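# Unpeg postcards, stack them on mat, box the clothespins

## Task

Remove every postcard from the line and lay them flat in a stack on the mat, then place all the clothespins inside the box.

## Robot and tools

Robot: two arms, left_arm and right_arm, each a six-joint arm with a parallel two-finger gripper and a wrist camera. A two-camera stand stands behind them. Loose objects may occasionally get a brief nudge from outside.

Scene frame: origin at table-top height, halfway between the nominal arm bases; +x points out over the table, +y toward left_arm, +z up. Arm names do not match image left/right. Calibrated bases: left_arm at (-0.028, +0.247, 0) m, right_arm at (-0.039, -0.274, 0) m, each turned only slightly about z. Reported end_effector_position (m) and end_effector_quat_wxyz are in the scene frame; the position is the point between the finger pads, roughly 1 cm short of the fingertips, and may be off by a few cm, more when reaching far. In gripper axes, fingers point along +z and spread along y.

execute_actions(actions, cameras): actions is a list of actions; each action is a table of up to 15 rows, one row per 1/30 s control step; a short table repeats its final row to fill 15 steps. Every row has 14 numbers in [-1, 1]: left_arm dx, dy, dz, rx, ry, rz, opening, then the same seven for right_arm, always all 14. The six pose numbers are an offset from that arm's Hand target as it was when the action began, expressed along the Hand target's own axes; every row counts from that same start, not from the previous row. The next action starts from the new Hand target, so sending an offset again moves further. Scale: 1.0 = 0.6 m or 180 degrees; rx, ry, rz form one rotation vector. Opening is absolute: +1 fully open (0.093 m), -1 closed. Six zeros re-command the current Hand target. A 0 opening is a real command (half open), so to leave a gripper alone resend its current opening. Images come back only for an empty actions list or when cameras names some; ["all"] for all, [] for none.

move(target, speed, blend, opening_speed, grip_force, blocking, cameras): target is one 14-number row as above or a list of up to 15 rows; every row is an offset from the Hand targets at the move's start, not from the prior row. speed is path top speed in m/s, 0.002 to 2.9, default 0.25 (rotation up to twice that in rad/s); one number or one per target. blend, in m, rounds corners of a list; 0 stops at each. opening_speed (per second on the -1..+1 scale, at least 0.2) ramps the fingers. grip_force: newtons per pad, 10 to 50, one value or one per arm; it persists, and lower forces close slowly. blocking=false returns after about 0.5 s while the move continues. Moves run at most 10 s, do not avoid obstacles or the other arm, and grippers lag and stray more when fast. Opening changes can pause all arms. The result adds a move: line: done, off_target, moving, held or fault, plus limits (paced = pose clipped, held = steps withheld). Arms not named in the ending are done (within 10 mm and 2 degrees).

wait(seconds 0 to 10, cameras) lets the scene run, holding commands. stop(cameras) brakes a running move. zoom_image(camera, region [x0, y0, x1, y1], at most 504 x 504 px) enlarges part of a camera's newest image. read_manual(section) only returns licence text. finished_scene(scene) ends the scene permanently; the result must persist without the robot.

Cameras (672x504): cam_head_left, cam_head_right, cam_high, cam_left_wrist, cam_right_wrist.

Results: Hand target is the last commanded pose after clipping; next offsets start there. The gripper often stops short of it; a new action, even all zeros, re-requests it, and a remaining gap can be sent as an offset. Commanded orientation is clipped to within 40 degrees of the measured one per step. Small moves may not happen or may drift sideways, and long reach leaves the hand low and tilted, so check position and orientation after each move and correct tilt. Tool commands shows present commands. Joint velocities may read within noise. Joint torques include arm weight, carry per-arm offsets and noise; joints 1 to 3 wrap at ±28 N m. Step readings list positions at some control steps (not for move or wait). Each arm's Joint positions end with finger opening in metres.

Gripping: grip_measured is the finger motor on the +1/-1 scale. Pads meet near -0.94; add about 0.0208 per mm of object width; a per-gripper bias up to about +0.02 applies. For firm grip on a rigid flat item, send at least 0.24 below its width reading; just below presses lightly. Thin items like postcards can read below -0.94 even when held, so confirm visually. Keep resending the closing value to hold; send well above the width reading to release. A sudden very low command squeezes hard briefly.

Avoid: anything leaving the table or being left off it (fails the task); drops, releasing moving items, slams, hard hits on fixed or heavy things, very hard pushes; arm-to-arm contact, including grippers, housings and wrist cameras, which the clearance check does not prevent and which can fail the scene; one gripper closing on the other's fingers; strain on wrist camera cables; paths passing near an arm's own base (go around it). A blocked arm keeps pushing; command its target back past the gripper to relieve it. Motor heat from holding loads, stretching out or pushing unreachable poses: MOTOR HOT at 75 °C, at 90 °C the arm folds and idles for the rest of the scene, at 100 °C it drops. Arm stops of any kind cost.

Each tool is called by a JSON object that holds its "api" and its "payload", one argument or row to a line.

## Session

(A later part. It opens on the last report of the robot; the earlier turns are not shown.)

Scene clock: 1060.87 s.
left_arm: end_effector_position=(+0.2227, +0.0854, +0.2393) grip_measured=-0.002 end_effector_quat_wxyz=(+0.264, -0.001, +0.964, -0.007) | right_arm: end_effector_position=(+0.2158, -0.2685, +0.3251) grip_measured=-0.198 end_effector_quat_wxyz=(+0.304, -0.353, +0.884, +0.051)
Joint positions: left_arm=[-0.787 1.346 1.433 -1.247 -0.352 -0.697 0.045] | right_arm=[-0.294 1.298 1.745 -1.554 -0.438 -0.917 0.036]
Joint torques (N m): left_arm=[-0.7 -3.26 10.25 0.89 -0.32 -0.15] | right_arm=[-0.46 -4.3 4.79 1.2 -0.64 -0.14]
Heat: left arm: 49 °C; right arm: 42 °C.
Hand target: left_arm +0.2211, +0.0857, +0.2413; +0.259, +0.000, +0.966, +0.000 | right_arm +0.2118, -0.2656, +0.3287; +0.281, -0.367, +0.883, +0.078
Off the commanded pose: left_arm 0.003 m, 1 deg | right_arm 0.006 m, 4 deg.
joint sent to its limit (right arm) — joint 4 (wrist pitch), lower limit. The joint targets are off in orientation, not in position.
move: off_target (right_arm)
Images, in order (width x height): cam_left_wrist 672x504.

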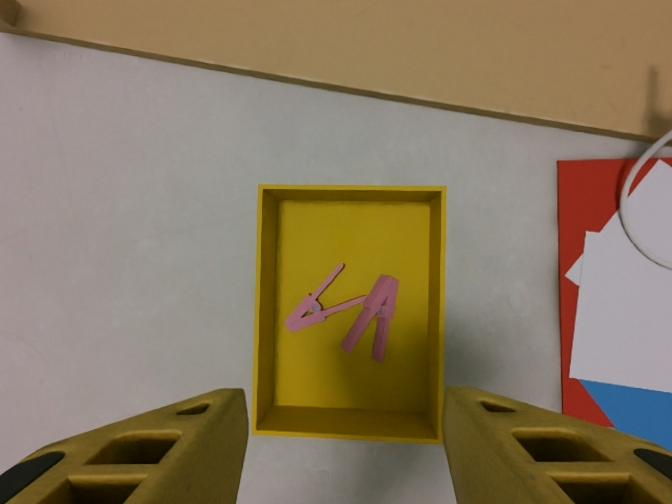

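{"api": "move", "payload": {
  "target": [-0.139,-0.11,0.159,0.389,-0.174,0.327,0.4,0,0,0,0,0,0,-0.2],
  "speed": 0.2,
  "cameras": ["cam_left_wrist","cam_high"]
}}

Scene clock: 1070.47 s.
left_arm: end_effector_position=(+0.3369, +0.0181, +0.1990) grip_measured=+0.398 end_effector_quat_wxyz=(+0.405, +0.580, +0.583, -0.400) | right_arm: end_effector_position=(+0.2158, -0.2685, +0.3251) grip_measured=-0.198 end_effector_quat_wxyz=(+0.304, -0.353, +0.884, +0.051)
Joint positions: left_arm=[-0.213 1.829 1.407 -0.657 1.161 1.045 0.064] | right_arm=[-0.294 1.298 1.745 -1.554 -0.438 -0.917 0.036]
Joint torques (N m): left_arm=[0.5 -7.05 10.95 0.86 0.73 0.07] | right_arm=[-0.46 -4.3 4.78 1.2 -0.64 -0.14]
Heat: left arm: 46 °C; right arm: 42 °C.
Hand target: left_arm +0.3410, +0.0196, +0.2004; +0.406, +0.580, +0.579, -0.405 | right_arm +0.2118, -0.2656, +0.3287; +0.281, -0.367, +0.883, +0.078
Off the commanded pose: left_arm 0.005 m, 1 deg | right_arm 0.006 m, 4 deg.
joint sent to its limit (right arm) — joint 4 (wrist pitch), lower limit. The joint targets are off in orientation, not in position.
move: off_target (right_arm)
Images, in order (width x height): cam_high 672x504, cam_left_wrist 672x504.

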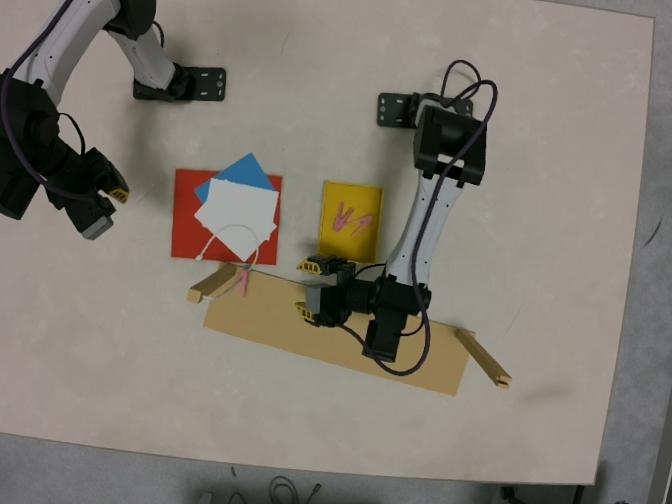

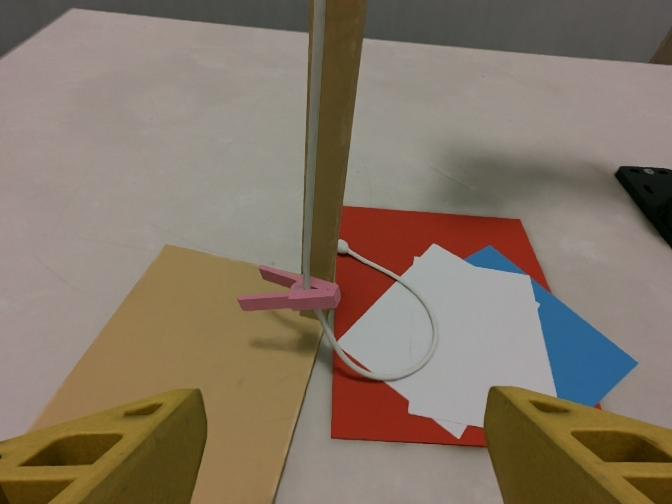

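{"api": "move", "payload": {
  "target": [
    [0,-0.0,-0.25,0,0,0,0.4,0,0,0,0,0,0,0],
    [0,0,-0.25,0,0,0,0.4,-0.187,0.018,0.348,0.082,0.107,0.232,0]
  ],
  "speed": 0.15,
  "cameras": ["cam_right_wrist","cam_high"]
}}

Scene clock: 1083.20 s.
left_arm: end_effector_position=(+0.3432, +0.1605, +0.2485) grip_measured=+0.398 end_effector_quat_wxyz=(+0.444, +0.553, +0.608, -0.357) | right_arm: end_effector_position=(+0.3607, -0.1243, +0.2313) grip_measured=-0.002 end_effector_quat_wxyz=(+0.152, +0.007, +0.988, +0.008)
Joint positions: left_arm=[0.178 1.921 1.759 -1.521 1.209 1.751 0.064] | right_arm=[0.367 2.005 2.216 -1.493 0.104 0.398 0.045]
Joint torques (N m): left_arm=[-0.09 -8.25 9.59 -0.31 0.63 0.03] | right_arm=[0.99 -6.24 6.27 0.82 0.03 -0.05]
Heat: left arm: 45 °C; right arm: 42 °C.
Hand target: left_arm +0.3409, +0.1606, +0.2520; +0.406, +0.580, +0.579, -0.405 | right_arm +0.3603, -0.1182, +0.2168; +0.131, +0.000, +0.991, +0.000
Off the commanded pose: left_arm 0.004 m, 8 deg | right_arm 0.016 m, 3 deg.
joint sent to its limit (left arm) — joint 4 (wrist pitch), lower limit. The joint targets are off in orientation, not in position.
move: off_target (left_arm, right_arm)
Images, in order (width x height): cam_high 672x504, cam_right_wrist 672x504.

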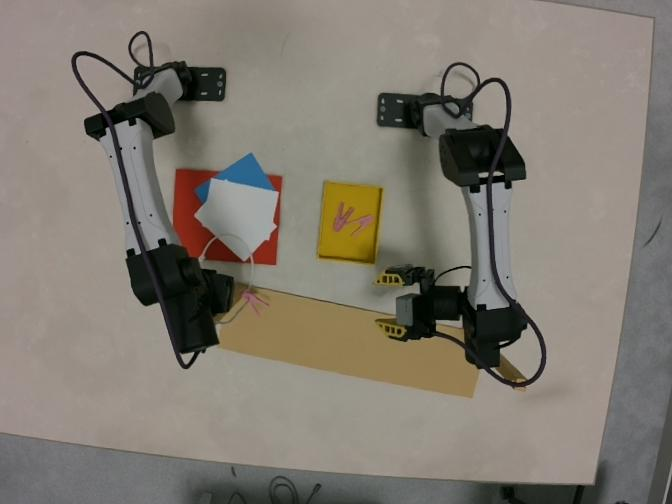

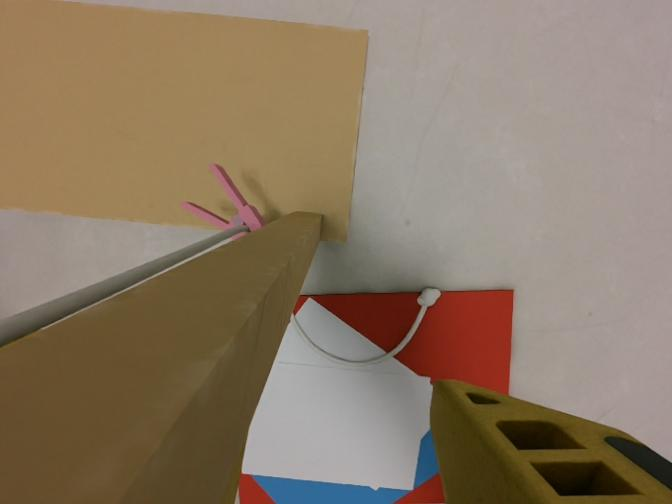

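{"api": "move", "payload": {
  "target": [
    [0,0,0,0,0,0,0.4,-0.039,0,-0.145,0,0,0,0],
    [0,0,0,0,0,0,0.4,-0.097,0.19,-0.103,0,0,-0.16,0],
    [0,0,0,0,0,0,0.4,-0.044,0.14,0.158,0,0,-0.32,0]
  ],
  "speed": 0.12,
  "cameras": ["cam_right_wrist","cam_high","cam_left_wrist"]
}}

Scene clock: 1096.77 s.
left_arm: end_effector_position=(+0.3432, +0.1605, +0.2485) grip_measured=+0.398 end_effector_quat_wxyz=(+0.444, +0.553, +0.608, -0.357) | right_arm: end_effector_position=(+0.4353, -0.0368, +0.2467) grip_measured=-0.002 end_effector_quat_wxyz=(+0.283, -0.427, +0.855, -0.081)
Joint positions: left_arm=[0.178 1.921 1.759 -1.521 1.209 1.751 0.064] | right_arm=[0.491 2.229 2.511 -1.281 0.188 -0.461 0.045]
Joint torques (N m): left_arm=[-0.14 -8.21 9.43 -0.28 0.6 0.05] | right_arm=[0.47 -0.57 0.35 0.21 -0.63 -0.28]
Heat: left arm: 45 °C; right arm: 43 °C.
Hand target: left_arm +0.3409, +0.1606, +0.2520; +0.406, +0.580, +0.579, -0.405 | right_arm +0.4103, -0.0341, +0.1319; +0.114, -0.478, +0.869, -0.063
Off the commanded pose: left_arm 0.004 m, 8 deg | right_arm 0.117 m, 20 deg.
elbow stopped short (right arm): the move would have taken joint 3 (elbow) straighter than the controller allows.
joint sent to its limit (left arm) — joint 4 (wrist pitch), lower limit. The joint targets are off in orientation, not in position.
move: off_target (left_arm, right_arm)
Images, in order (width x height): cam_high 672x504, cam_left_wrist 672x504, cam_right_wrist 672x504.

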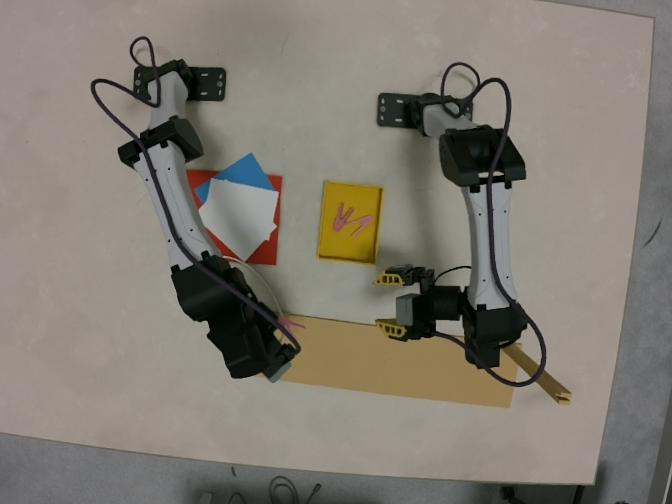

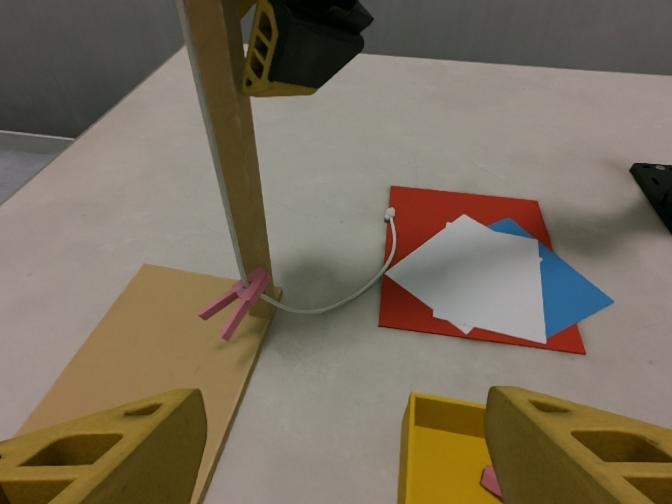

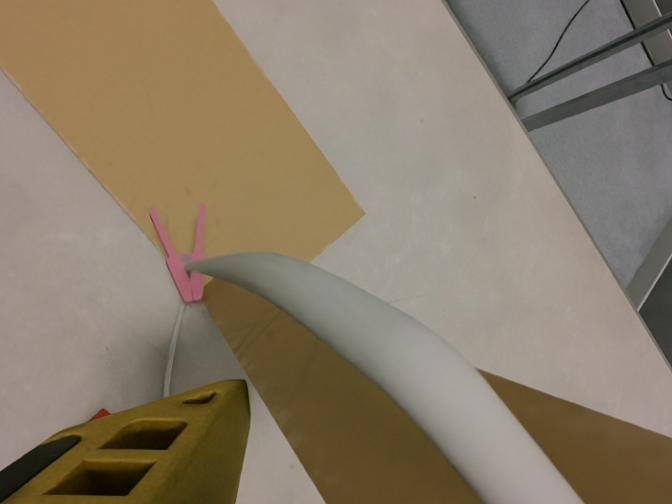

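{"api": "move", "payload": {
  "target": [
    [0,0,0,0,0,0,0.4,0,0,-0.28,0,0,0,0],
    [0.0,0,0,0,0,0,0.4,0.2,0.25,-0.3,0,0,0.2,0]
  ],
  "speed": 0.15,
  "cameras": ["cam_right_wrist","cam_high","cam_left_wrist"]
}}

Scene clock: 1103.63 s.
left_arm: end_effector_position=(+0.3432, +0.1605, +0.2485) grip_measured=+0.398 end_effector_quat_wxyz=(+0.444, +0.553, +0.608, -0.357) | right_arm: end_effector_position=(+0.1836, -0.0528, +0.2495) grip_measured=-0.001 end_effector_quat_wxyz=(+0.145, -0.192, +0.971, -0.014)
Joint positions: left_arm=[0.178 1.921 1.759 -1.521 1.209 1.751 0.064] | right_arm=[0.86 1.623 1.816 -1.556 0.208 0.48 0.045]
Joint torques (N m): left_arm=[-0.12 -8.06 9.32 -0.3 0.67 0.08] | right_arm=[0.24 -8.24 5.22 0.79 0.07 0.03]
Heat: left arm: 45 °C; right arm: 44 °C.
Hand target: left_arm +0.3409, +0.1606, +0.2520; +0.406, +0.580, +0.579, -0.405 | right_arm +0.1793, -0.0552, +0.2564; +0.128, -0.186, +0.974, -0.025
Off the commanded pose: left_arm 0.004 m, 8 deg | right_arm 0.008 m, 2 deg.
joint sent to its limit (left arm) — joint 4 (wrist pitch), lower limit. The joint targets are off in orientation, not in position.
joint sent to its limit (right arm) — joint 4 (wrist pitch), lower limit. The joint targets are off in orientation, not in position.
move: off_target (left_arm)
Images, in order (width x height): cam_high 672x504, cam_left_wrist 672x504, cam_right_wrist 672x504.

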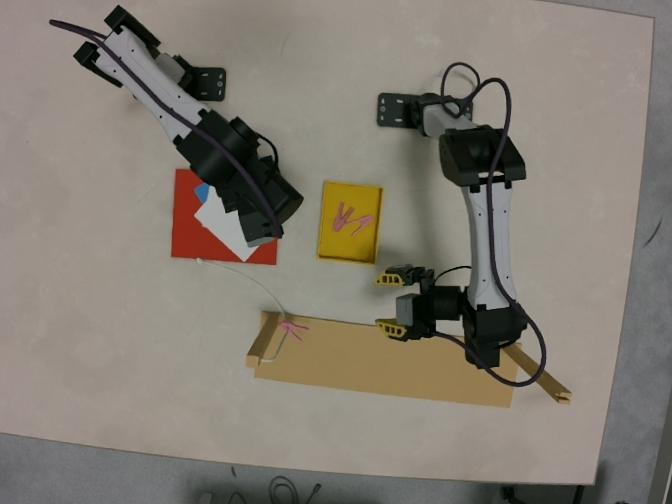

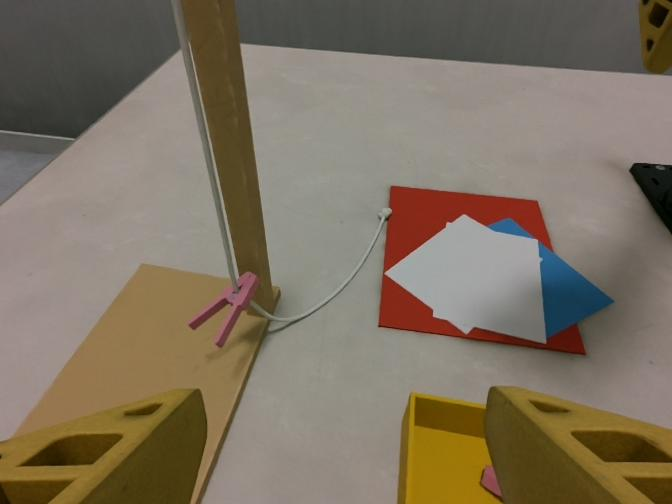

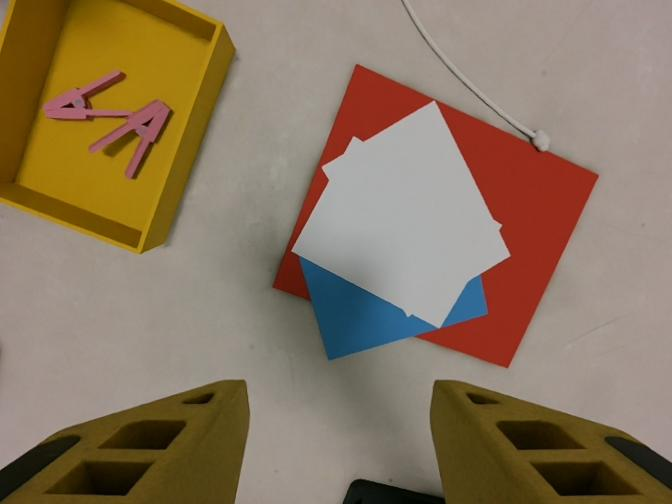

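{"api": "move", "payload": {
  "target": [0.138,0.217,0.21,0,0.055,0,0.4,0,0,0,0,0,0,0],
  "speed": 0.12,
  "cameras": ["cam_high","cam_left_wrist"]
}}

Scene clock: 1109.70 s.
left_arm: end_effector_position=(+0.4723, +0.0724, +0.1389) grip_measured=+0.398 end_effector_quat_wxyz=(+0.365, +0.613, +0.610, -0.346) | right_arm: end_effector_position=(+0.1836, -0.0528, +0.2495) grip_measured=-0.001 end_effector_quat_wxyz=(+0.145, -0.191, +0.971, -0.014)
Joint positions: left_arm=[-0.076 2.535 2.419 -1.314 1.047 1.438 0.064] | right_arm=[0.86 1.623 1.816 -1.556 0.208 0.48 0.045]
Joint torques (N m): left_arm=[-0.59 -10.74 10.21 0.32 0.64 -0.03] | right_arm=[0.24 -8.23 5.22 0.79 0.07 0.03]
Heat: left arm: 45 °C; right arm: 45 °C.
Hand target: left_arm +0.4714, +0.0707, +0.1312; +0.354, +0.612, +0.612, -0.353 | right_arm +0.1793, -0.0552, +0.2564; +0.128, -0.186, +0.974, -0.025
Off the commanded pose: left_arm 0.008 m, 2 deg | right_arm 0.009 m, 2 deg.
joint sent to its limit (right arm) — joint 4 (wrist pitch), lower limit. The joint targets are off in orientation, not in position.
move: done
Images, in order (width x height): cam_high 672x504, cam_left_wrist 672x504.

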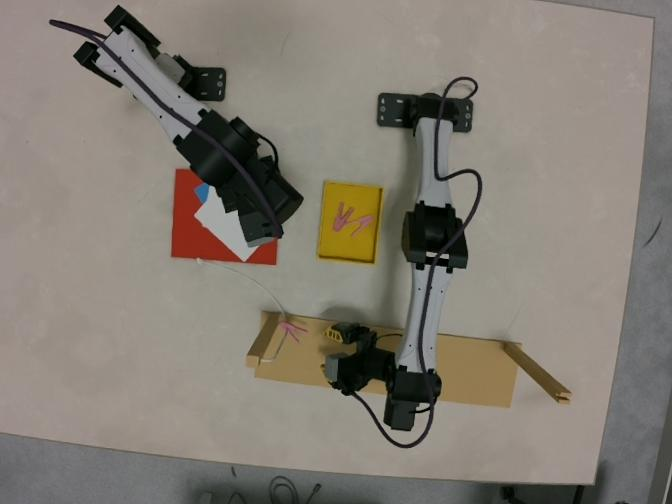

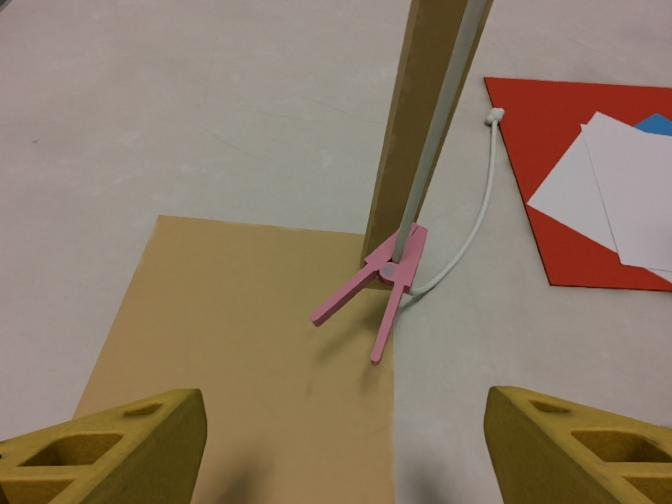

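{"api": "move", "payload": {
  "target": [
    [0.0,-0.007,0.07,0.05,0,0,0.4,0,0,0,0,0,0,0],
    [0.03,-0.007,0.115,0.05,0,0,0.4,0,0,0,0,0,0,0]
  ],
  "speed": 0.06,
  "cameras": ["cam_left_wrist"]
}}

Scene clock: 1115.90 s.
left_arm: end_effector_position=(+0.4691, +0.0229, +0.0870) grip_measured=+0.398 end_effector_quat_wxyz=(+0.320, +0.635, +0.589, -0.385) | right_arm: end_effector_position=(+0.1836, -0.0528, +0.2495) grip_measured=-0.001 end_effector_quat_wxyz=(+0.145, -0.191, +0.971, -0.014)
Joint positions: left_arm=[-0.172 2.855 2.842 -1.517 1.048 1.47 0.064] | right_arm=[0.86 1.623 1.816 -1.556 0.208 0.48 0.045]
Joint torques (N m): left_arm=[-0.77 -11.79 9.68 0.19 0.73 -0.05] | right_arm=[0.24 -8.24 5.2 0.79 0.07 0.03]
Heat: left arm: 46 °C; right arm: 45 °C.
Hand target: left_arm +0.4673, +0.0198, +0.0812; +0.305, +0.638, +0.582, -0.400 | right_arm +0.1793, -0.0552, +0.2564; +0.128, -0.186, +0.974, -0.025
Off the commanded pose: left_arm 0.007 m, 3 deg | right_arm 0.009 m, 2 deg.
elbow stopped short (left arm): the move would have taken joint 3 (elbow) straighter than the controller allows.
joint sent to its limit (right arm) — joint 4 (wrist pitch), lower limit. The joint targets are off in orientation, not in position.
move: off_target (left_arm)
Images, in order (width x height): cam_left_wrist 672x504.

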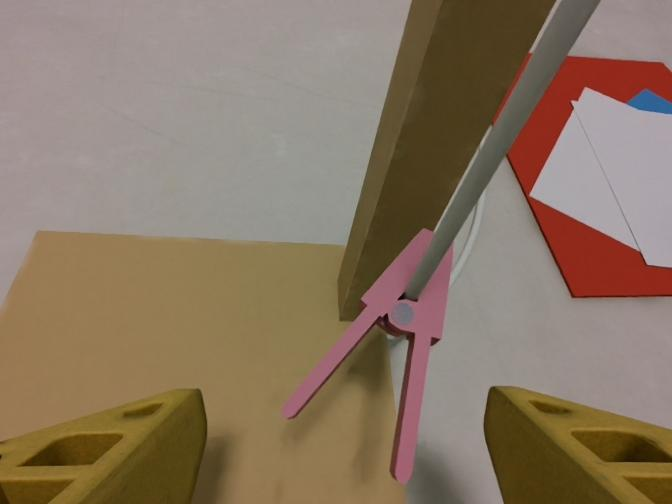

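{"api": "move", "payload": {
  "target": [
    [0.0,-0.006,0.025,0,0,0,0.2,0,0,0,0,0,0,0],
    [0.0,-0.006,0.025,0,0,0,-1,0,0,0,0,0,0,0]
  ],
  "speed": 0.05,
  "opening_speed": 0.4,
  "cameras": ["cam_left_wrist"]
}}

Scene clock: 1122.87 s.
left_arm: end_effector_position=(+0.4634, +0.0107, +0.0861) grip_measured=-0.706 end_effector_quat_wxyz=(+0.314, +0.643, +0.581, -0.387) | right_arm: end_effector_position=(+0.1836, -0.0528, +0.2495) grip_measured=-0.001 end_effector_quat_wxyz=(+0.145, -0.191, +0.971, -0.014)
Joint positions: left_arm=[-0.197 2.855 2.842 -1.517 1.042 1.47 0.011] | right_arm=[0.86 1.623 1.816 -1.556 0.208 0.48 0.045]
Joint torques (N m): left_arm=[-0.46 -11.88 6.99 0.41 0.76 -0.11] | right_arm=[0.24 -8.24 5.2 0.79 0.07 0.03]
Heat: left arm: 46 °C; right arm: 46 °C.
Hand target: left_arm +0.4614, +0.0074, +0.0741; +0.305, +0.638, +0.582, -0.400 | right_arm +0.1793, -0.0552, +0.2564; +0.128, -0.186, +0.974, -0.025
Off the commanded pose: left_arm 0.013 m, 2 deg | right_arm 0.009 m, 2 deg.
joint sent to its limit (right arm) — joint 4 (wrist pitch), lower limit. The joint targets are off in orientation, not in position.
move: off_target (left_arm); target 2's new opening was sent with left_arm's hand 0.013 m and 2 deg from that target
Images, in order (width x height): cam_left_wrist 672x504.

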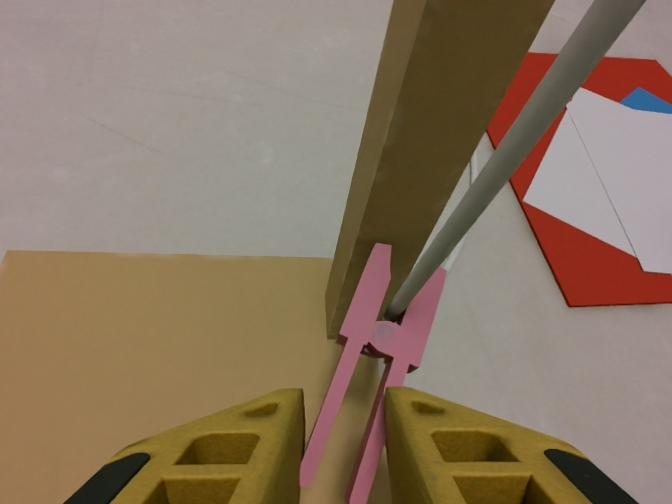

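Open! Retreat.

{"api": "move", "payload": {
  "target": [0.0,0,-0.22,0,0,0,-1,0,0,0,0,0,0,0],
  "speed": 0.06,
  "cameras": ["cam_left_wrist","cam_high"]
}}

Scene clock: 1127.27 s.
left_arm: end_effector_position=(+0.4912, +0.1192, +0.1184) grip_measured=-0.745 end_effector_quat_wxyz=(+0.369, +0.602, +0.622, -0.338) | right_arm: end_effector_position=(+0.1836, -0.0528, +0.2495) grip_measured=-0.001 end_effector_quat_wxyz=(+0.145, -0.191, +0.971, -0.014)
Joint positions: left_arm=[0.016 2.733 2.725 -1.52 1.047 1.549 0.009] | right_arm=[0.86 1.623 1.816 -1.556 0.208 0.48 0.045]
Joint torques (N m): left_arm=[0.17 -17.22 5.68 -0.03 0.79 0.07] | right_arm=[0.25 -8.23 5.2 0.79 0.07 0.03]
Heat: left arm: 48 °C; right arm: 46 °C.
Hand target: left_arm +0.4818, +0.1204, +0.1391; +0.305, +0.638, +0.582, -0.400 | right_arm +0.1793, -0.0552, +0.2564; +0.128, -0.186, +0.974, -0.025
Off the commanded pose: left_arm 0.023 m, 12 deg | right_arm 0.009 m, 2 deg.
joint sent to its limit (left arm) — joint 4 (wrist pitch), lower limit. The joint targets are off in orientation, not in position.
joint sent to its limit (right arm) — joint 4 (wrist pitch), lower limit. The joint targets are off in orientation, not in position.
move: off_target (left_arm)
Images, in order (width x height): cam_high 672x504, cam_left_wrist 672x504.

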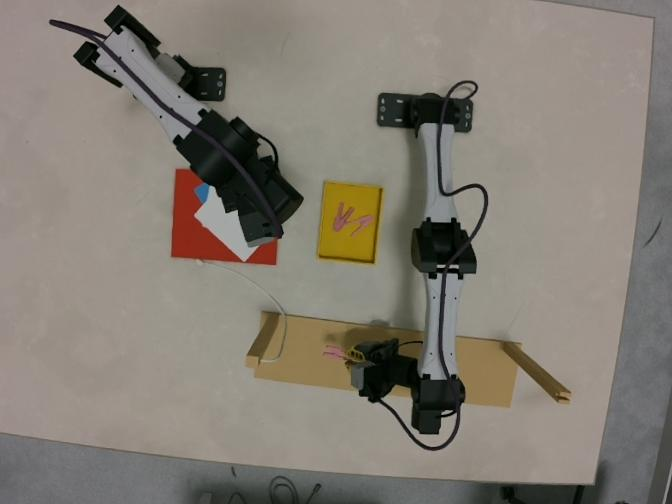

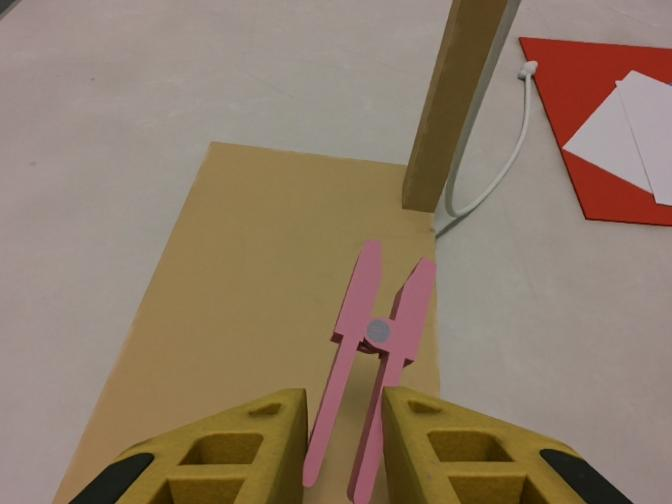

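{"api": "move", "payload": {
  "target": [
    [-0.13,-0.02,-0.07,0,0,0,-1,0,-0.25,-0.05,0,0,0,0],
    [-0.145,-0.43,0.05,-0.401,0.105,-0.3725,-1,0,-0.25,-0.05,0,0,0,0],
    [0.10,-0.408,0.19,-0.401,0.105,-0.3725,-1,0,-0.25,-0.05,0,0,0,0],
    [0.10,-0.408,0.19,-0.401,0.105,-0.3725,0,0,-0.25,-0.05,0,0,0,0]
  ],
  "speed": 0.25,
  "opening_speed": 0.6,
  "cameras": ["cam_left_wrist","cam_high"]
}}

Scene clock: 1142.33 s.
left_arm: end_effector_position=(+0.2258, +0.0840, +0.0578) grip_measured=-0.002 end_effector_quat_wxyz=(+0.264, -0.003, +0.965, -0.008) | right_arm: end_effector_position=(+0.2270, -0.1959, +0.2884) grip_measured=-0.001 end_effector_quat_wxyz=(+0.185, -0.186, +0.965, -0.025)
Joint positions: left_arm=[-0.782 1.39 0.73 -0.498 -0.349 -0.695 0.045] | right_arm=[0.316 1.425 1.771 -1.556 0.105 -0.052 0.045]
Joint torques (N m): left_arm=[-1.07 -3.37 6.32 1.3 -0.37 -0.17] | right_arm=[-0.31 -5.67 7.35 1.09 -0.18 -0.12]
Heat: left arm: 51 °C; right arm: 46 °C.
Hand target: left_arm +0.2224, +0.0859, +0.0496; +0.259, -0.001, +0.966, +0.001 | right_arm +0.2249, -0.1946, +0.2996; +0.128, -0.186, +0.974, -0.025
Off the commanded pose: left_arm 0.009 m, 1 deg | right_arm 0.012 m, 7 deg.
joint sent to its limit (right arm) — joint 4 (wrist pitch), lower limit. The joint targets are off in orientation, not in position.
move: off_target (right_arm)
Images, in order (width x height): cam_high 672x504, cam_left_wrist 672x504.

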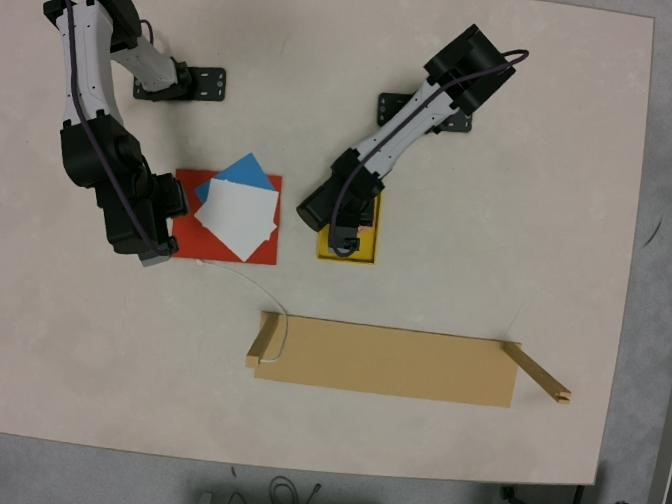

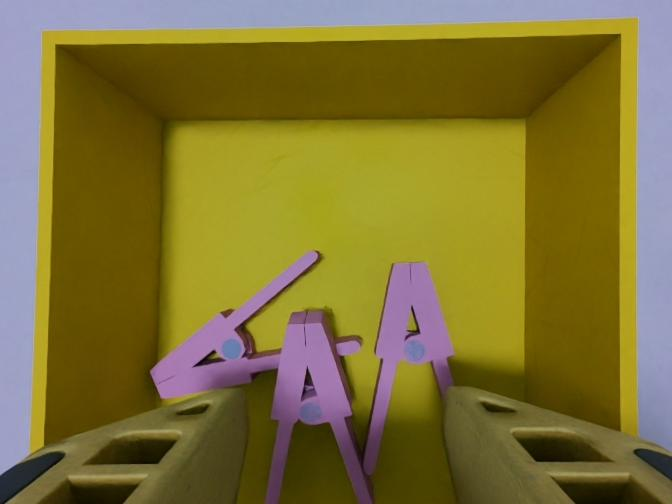

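{"api": "move", "payload": {
  "target": [
    [-0.2,0.1,-0.3,0,0,0,0,0,0,0,0,0,0,-1],
    [-0.2,0.3,-0.3,0,0,0,0,0.142,0.192,0.342,0,0,0,-1]
  ],
  "speed": 0.2,
  "cameras": ["cam_right_wrist","cam_high"]
}}

Scene clock: 1153.37 s.
left_arm: end_effector_position=(+0.2398, +0.2652, +0.2689) grip_measured=-0.002 end_effector_quat_wxyz=(+0.263, -0.003, +0.965, +0.004) | right_arm: end_effector_position=(+0.1565, -0.1207, +0.0707) grip_measured=-0.975 end_effector_quat_wxyz=(+0.119, -0.189, +0.974, -0.022)
Joint positions: left_arm=[0.073 1.195 1.445 -1.289 0.038 0.075 0.045] | right_arm=[0.744 1.345 0.849 -0.899 0.166 0.377 0]
Joint torques (N m): left_arm=[0.72 -3.69 6.24 1.44 0.12 0.02] | right_arm=[0.32 -3.66 5.85 0.92 0.26 0.06]
Heat: left arm: 48 °C; right arm: 44 °C.
Hand target: left_arm +0.2360, +0.2656, +0.2658; +0.259, -0.001, +0.966, +0.001 | right_arm +0.1605, -0.1190, +0.0698; +0.128, -0.186, +0.974, -0.025
Off the commanded pose: left_arm 0.005 m, 1 deg | right_arm 0.004 m, 1 deg.
move: done
Images, in order (width x height): cam_high 672x504, cam_right_wrist 672x504.

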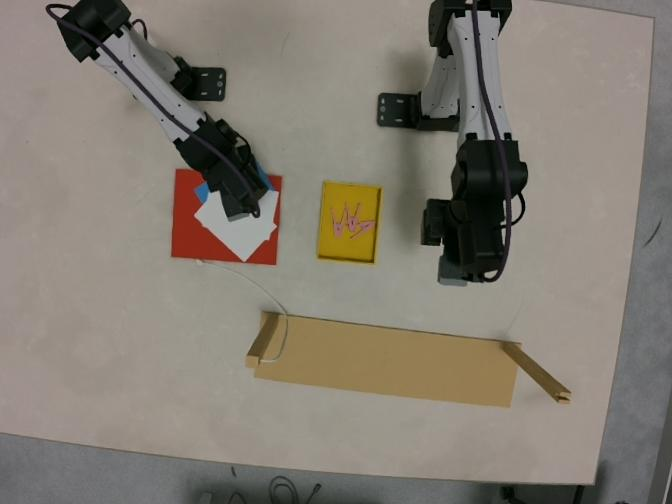

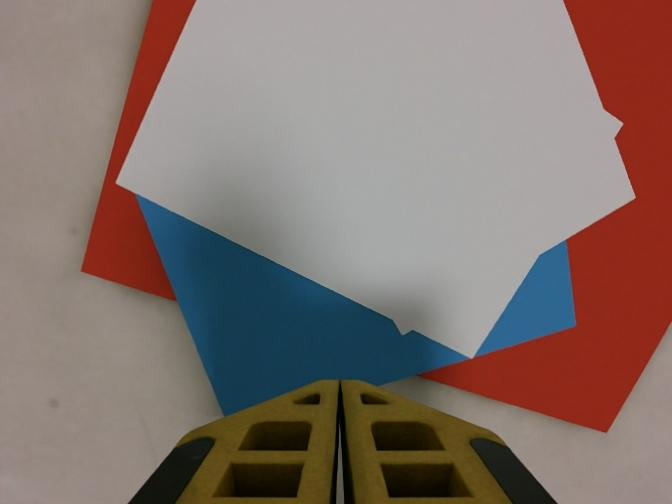

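{"api": "move", "payload": {
  "target": [
    [0,0,0,0,0,0,0,0.013,0.035,0.06,0,0,0,-1],
    [0,0,0,0,0,0,0,0.013,0.035,0.115,0,0,0,-1],
    [0,0,0,0,0,0,0,-0.075,0.0,0.118,0,0,0,-1],
    [0,0,0,0,0,0,0,-0.085,0.0,-0.1,0,0,0,-1],
    [0,0,0,0,0,0,0,0.142,-0.35,-0.342,0,0,0,-1]
  ],
  "speed": [0.1,0.05,0.05,0.1,0.25],
  "cameras": ["cam_right_wrist","cam_high","cam_head_left"]
}}

Scene clock: 1165.30 s.
left_arm: end_effector_position=(+0.2399, +0.2652, +0.2689) grip_measured=-0.002 end_effector_quat_wxyz=(+0.263, -0.003, +0.965, +0.003) | right_arm: end_effector_position=(+0.1052, -0.3481, +0.2629) grip_measured=-0.975 end_effector_quat_wxyz=(+0.198, -0.170, +0.958, -0.117)
Joint positions: left_arm=[0.073 1.195 1.445 -1.289 0.038 0.075 0.045] | right_arm=[-0.604 0.913 1.348 -1.55 -0.094 -0.902 0]
Joint torques (N m): left_arm=[0.61 -3.74 6.35 1.45 0.13 -0.02] | right_arm=[-0.44 -0.2 6.64 1.18 -0.37 -0.12]
Heat: left arm: 45 °C; right arm: 43 °C.
Hand target: left_arm +0.2360, +0.2656, +0.2658; +0.259, -0.001, +0.966, +0.001 | right_arm +0.1056, -0.3455, +0.2677; +0.128, -0.186, +0.974, -0.025
Off the commanded pose: left_arm 0.005 m, 1 deg | right_arm 0.005 m, 14 deg.
joint sent to its limit (right arm) — joint 4 (wrist pitch), lower limit. The joint targets are off in orientation, not in position.
move: off_target (right_arm)
Images, in order (width x height): cam_head_left 672x504, cam_high 672x504, cam_right_wrist 672x504.

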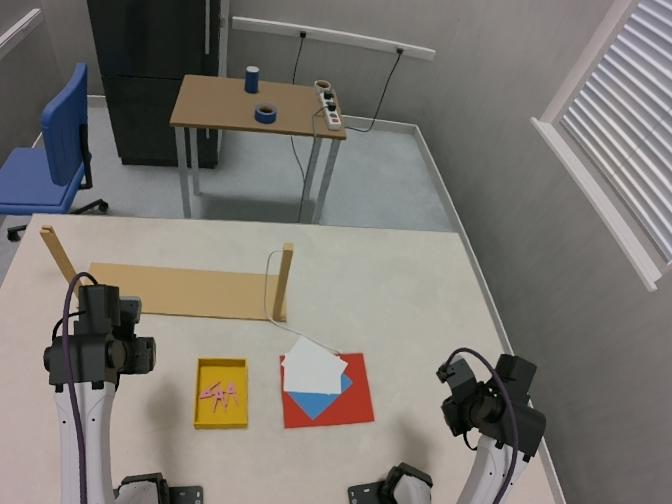

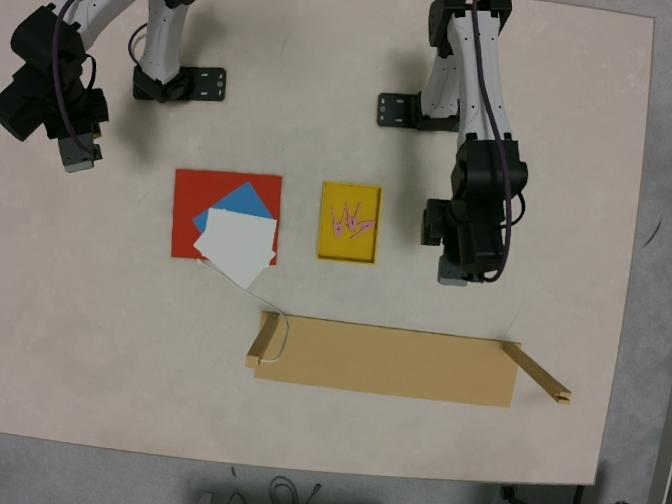

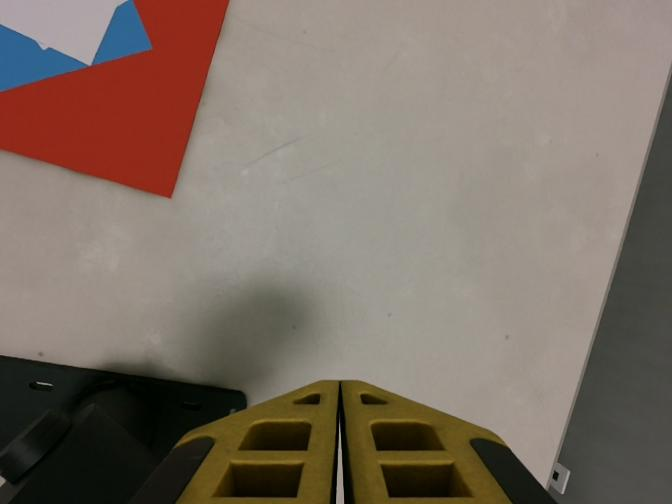

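{"api": "move", "payload": {
  "target": [
    [0,0,0,0,0,0,0,-0.391,0.232,0.3,0,0,0,-1],
    [0,0,0,0,0,0,0,-0.391,0.232,0.436,0,0,0,-1],
    [0,0,0,0,0,0,0,-0.368,0.241,0.53,0,0,0,-1],
    [0,0,0,0,0,0,0,-0.25,0.287,0.505,0,0,0,-1]
  ],
  "speed": [0.25,0.15,0.05,0.05]
}}

{"api": "move", "payload": {
  "target": [
    [0,0,0,0,0,0,0,0,0.0,-0.2,0,0,0,-1],
    [0,0,0,0,0,0,0,0.25,-0.5,-0.4,0,0,0,-1]
  ],
  "speed": 0.2,
  "cameras": ["cam_right_wrist","cam_high","cam_head_left"]
}}

Scene clock: 1176.33 s.
left_arm: end_effector_position=(+0.2399, +0.2652, +0.2689) grip_measured=-0.002 end_effector_quat_wxyz=(+0.263, -0.003, +0.965, +0.003) | right_arm: end_effector_position=(+0.2918, -0.1195, +0.0188) grip_measured=-0.975 end_effector_quat_wxyz=(+0.196, -0.177, +0.964, -0.015)
Joint positions: left_arm=[0.073 1.195 1.445 -1.289 0.038 0.075 0.045] | right_arm=[0.473 1.732 0.947 -0.418 0.15 0.114 0]
Joint torques (N m): left_arm=[0.73 -3.9 6.43 1.4 0.11 0.03] | right_arm=[0.62 -5.82 2.47 0.35 -0.2 -0.03]
Heat: left arm: 43 °C; right arm: 43 °C.
Hand target: left_arm +0.2360, +0.2656, +0.2658; +0.259, -0.001, +0.966, +0.001 | right_arm +0.2575, -0.1303, -0.0053; +0.128, -0.186, +0.974, -0.025
Off the commanded pose: left_arm 0.005 m, 1 deg | right_arm 0.043 m, 8 deg.
move: off_target (right_arm)

Scene clock: 1180.27 s.
left_arm: end_effector_position=(+0.2399, +0.2652, +0.2689) grip_measured=-0.002 end_effector_quat_wxyz=(+0.263, -0.003, +0.965, +0.003) | right_arm: end_effector_position=(+0.1636, -0.4644, +0.2142) grip_measured=-0.975 end_effector_quat_wxyz=(+0.118, -0.182, +0.976, -0.028)
Joint positions: left_arm=[0.073 1.195 1.445 -1.289 0.038 0.075 0.045] | right_arm=[-0.891 1.478 1.537 -1.461 -0.176 -1.214 0]
Joint torques (N m): left_arm=[0.58 -3.54 6.27 1.42 0.13 0.01] | right_arm=[-0.27 -4.37 8.01 0.59 -0.49 -0.11]
Heat: left arm: 43 °C; right arm: 43 °C.
Hand target: left_arm +0.2360, +0.2656, +0.2658; +0.259, -0.001, +0.966, +0.001 | right_arm +0.1675, -0.4643, +0.2192; +0.128, -0.186, +0.974, -0.025
Off the commanded pose: left_arm 0.005 m, 1 deg | right_arm 0.006 m, 1 deg.
move: done
Images, in order (width x height): cam_head_left 672x504, cam_high 672x504, cam_right_wrist 672x504.

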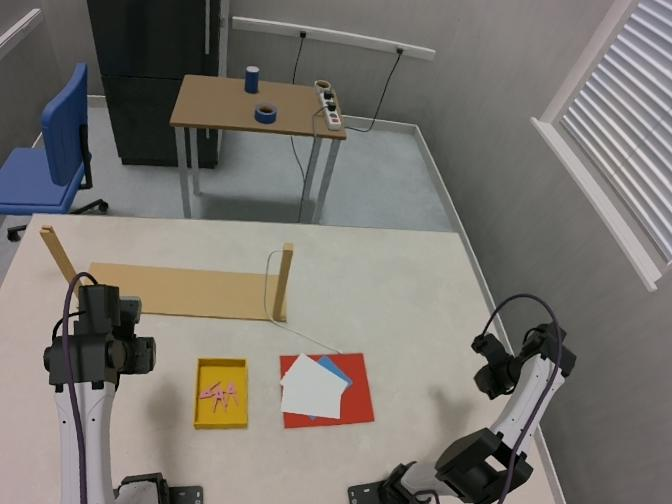

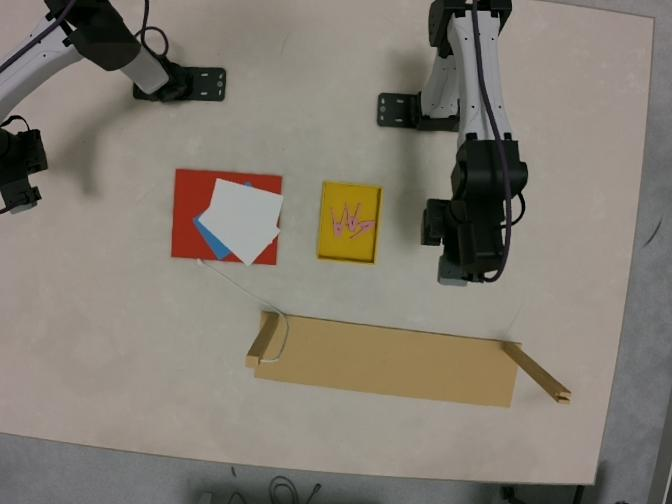

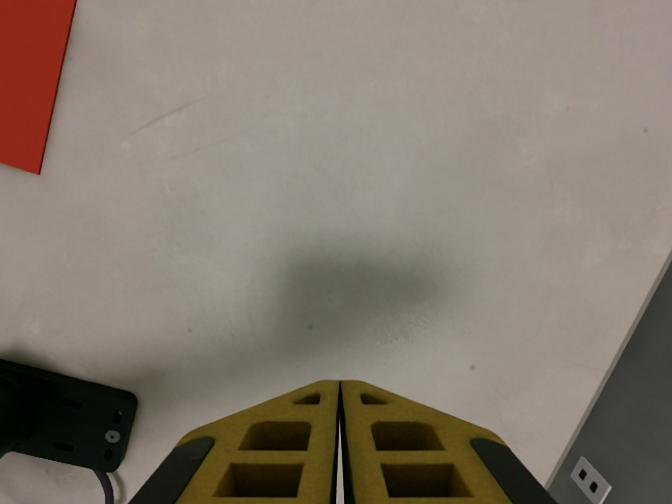

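{"api": "finished_scene", "payload": {
  "scene": 1
}}

The scene is finished: the task was done.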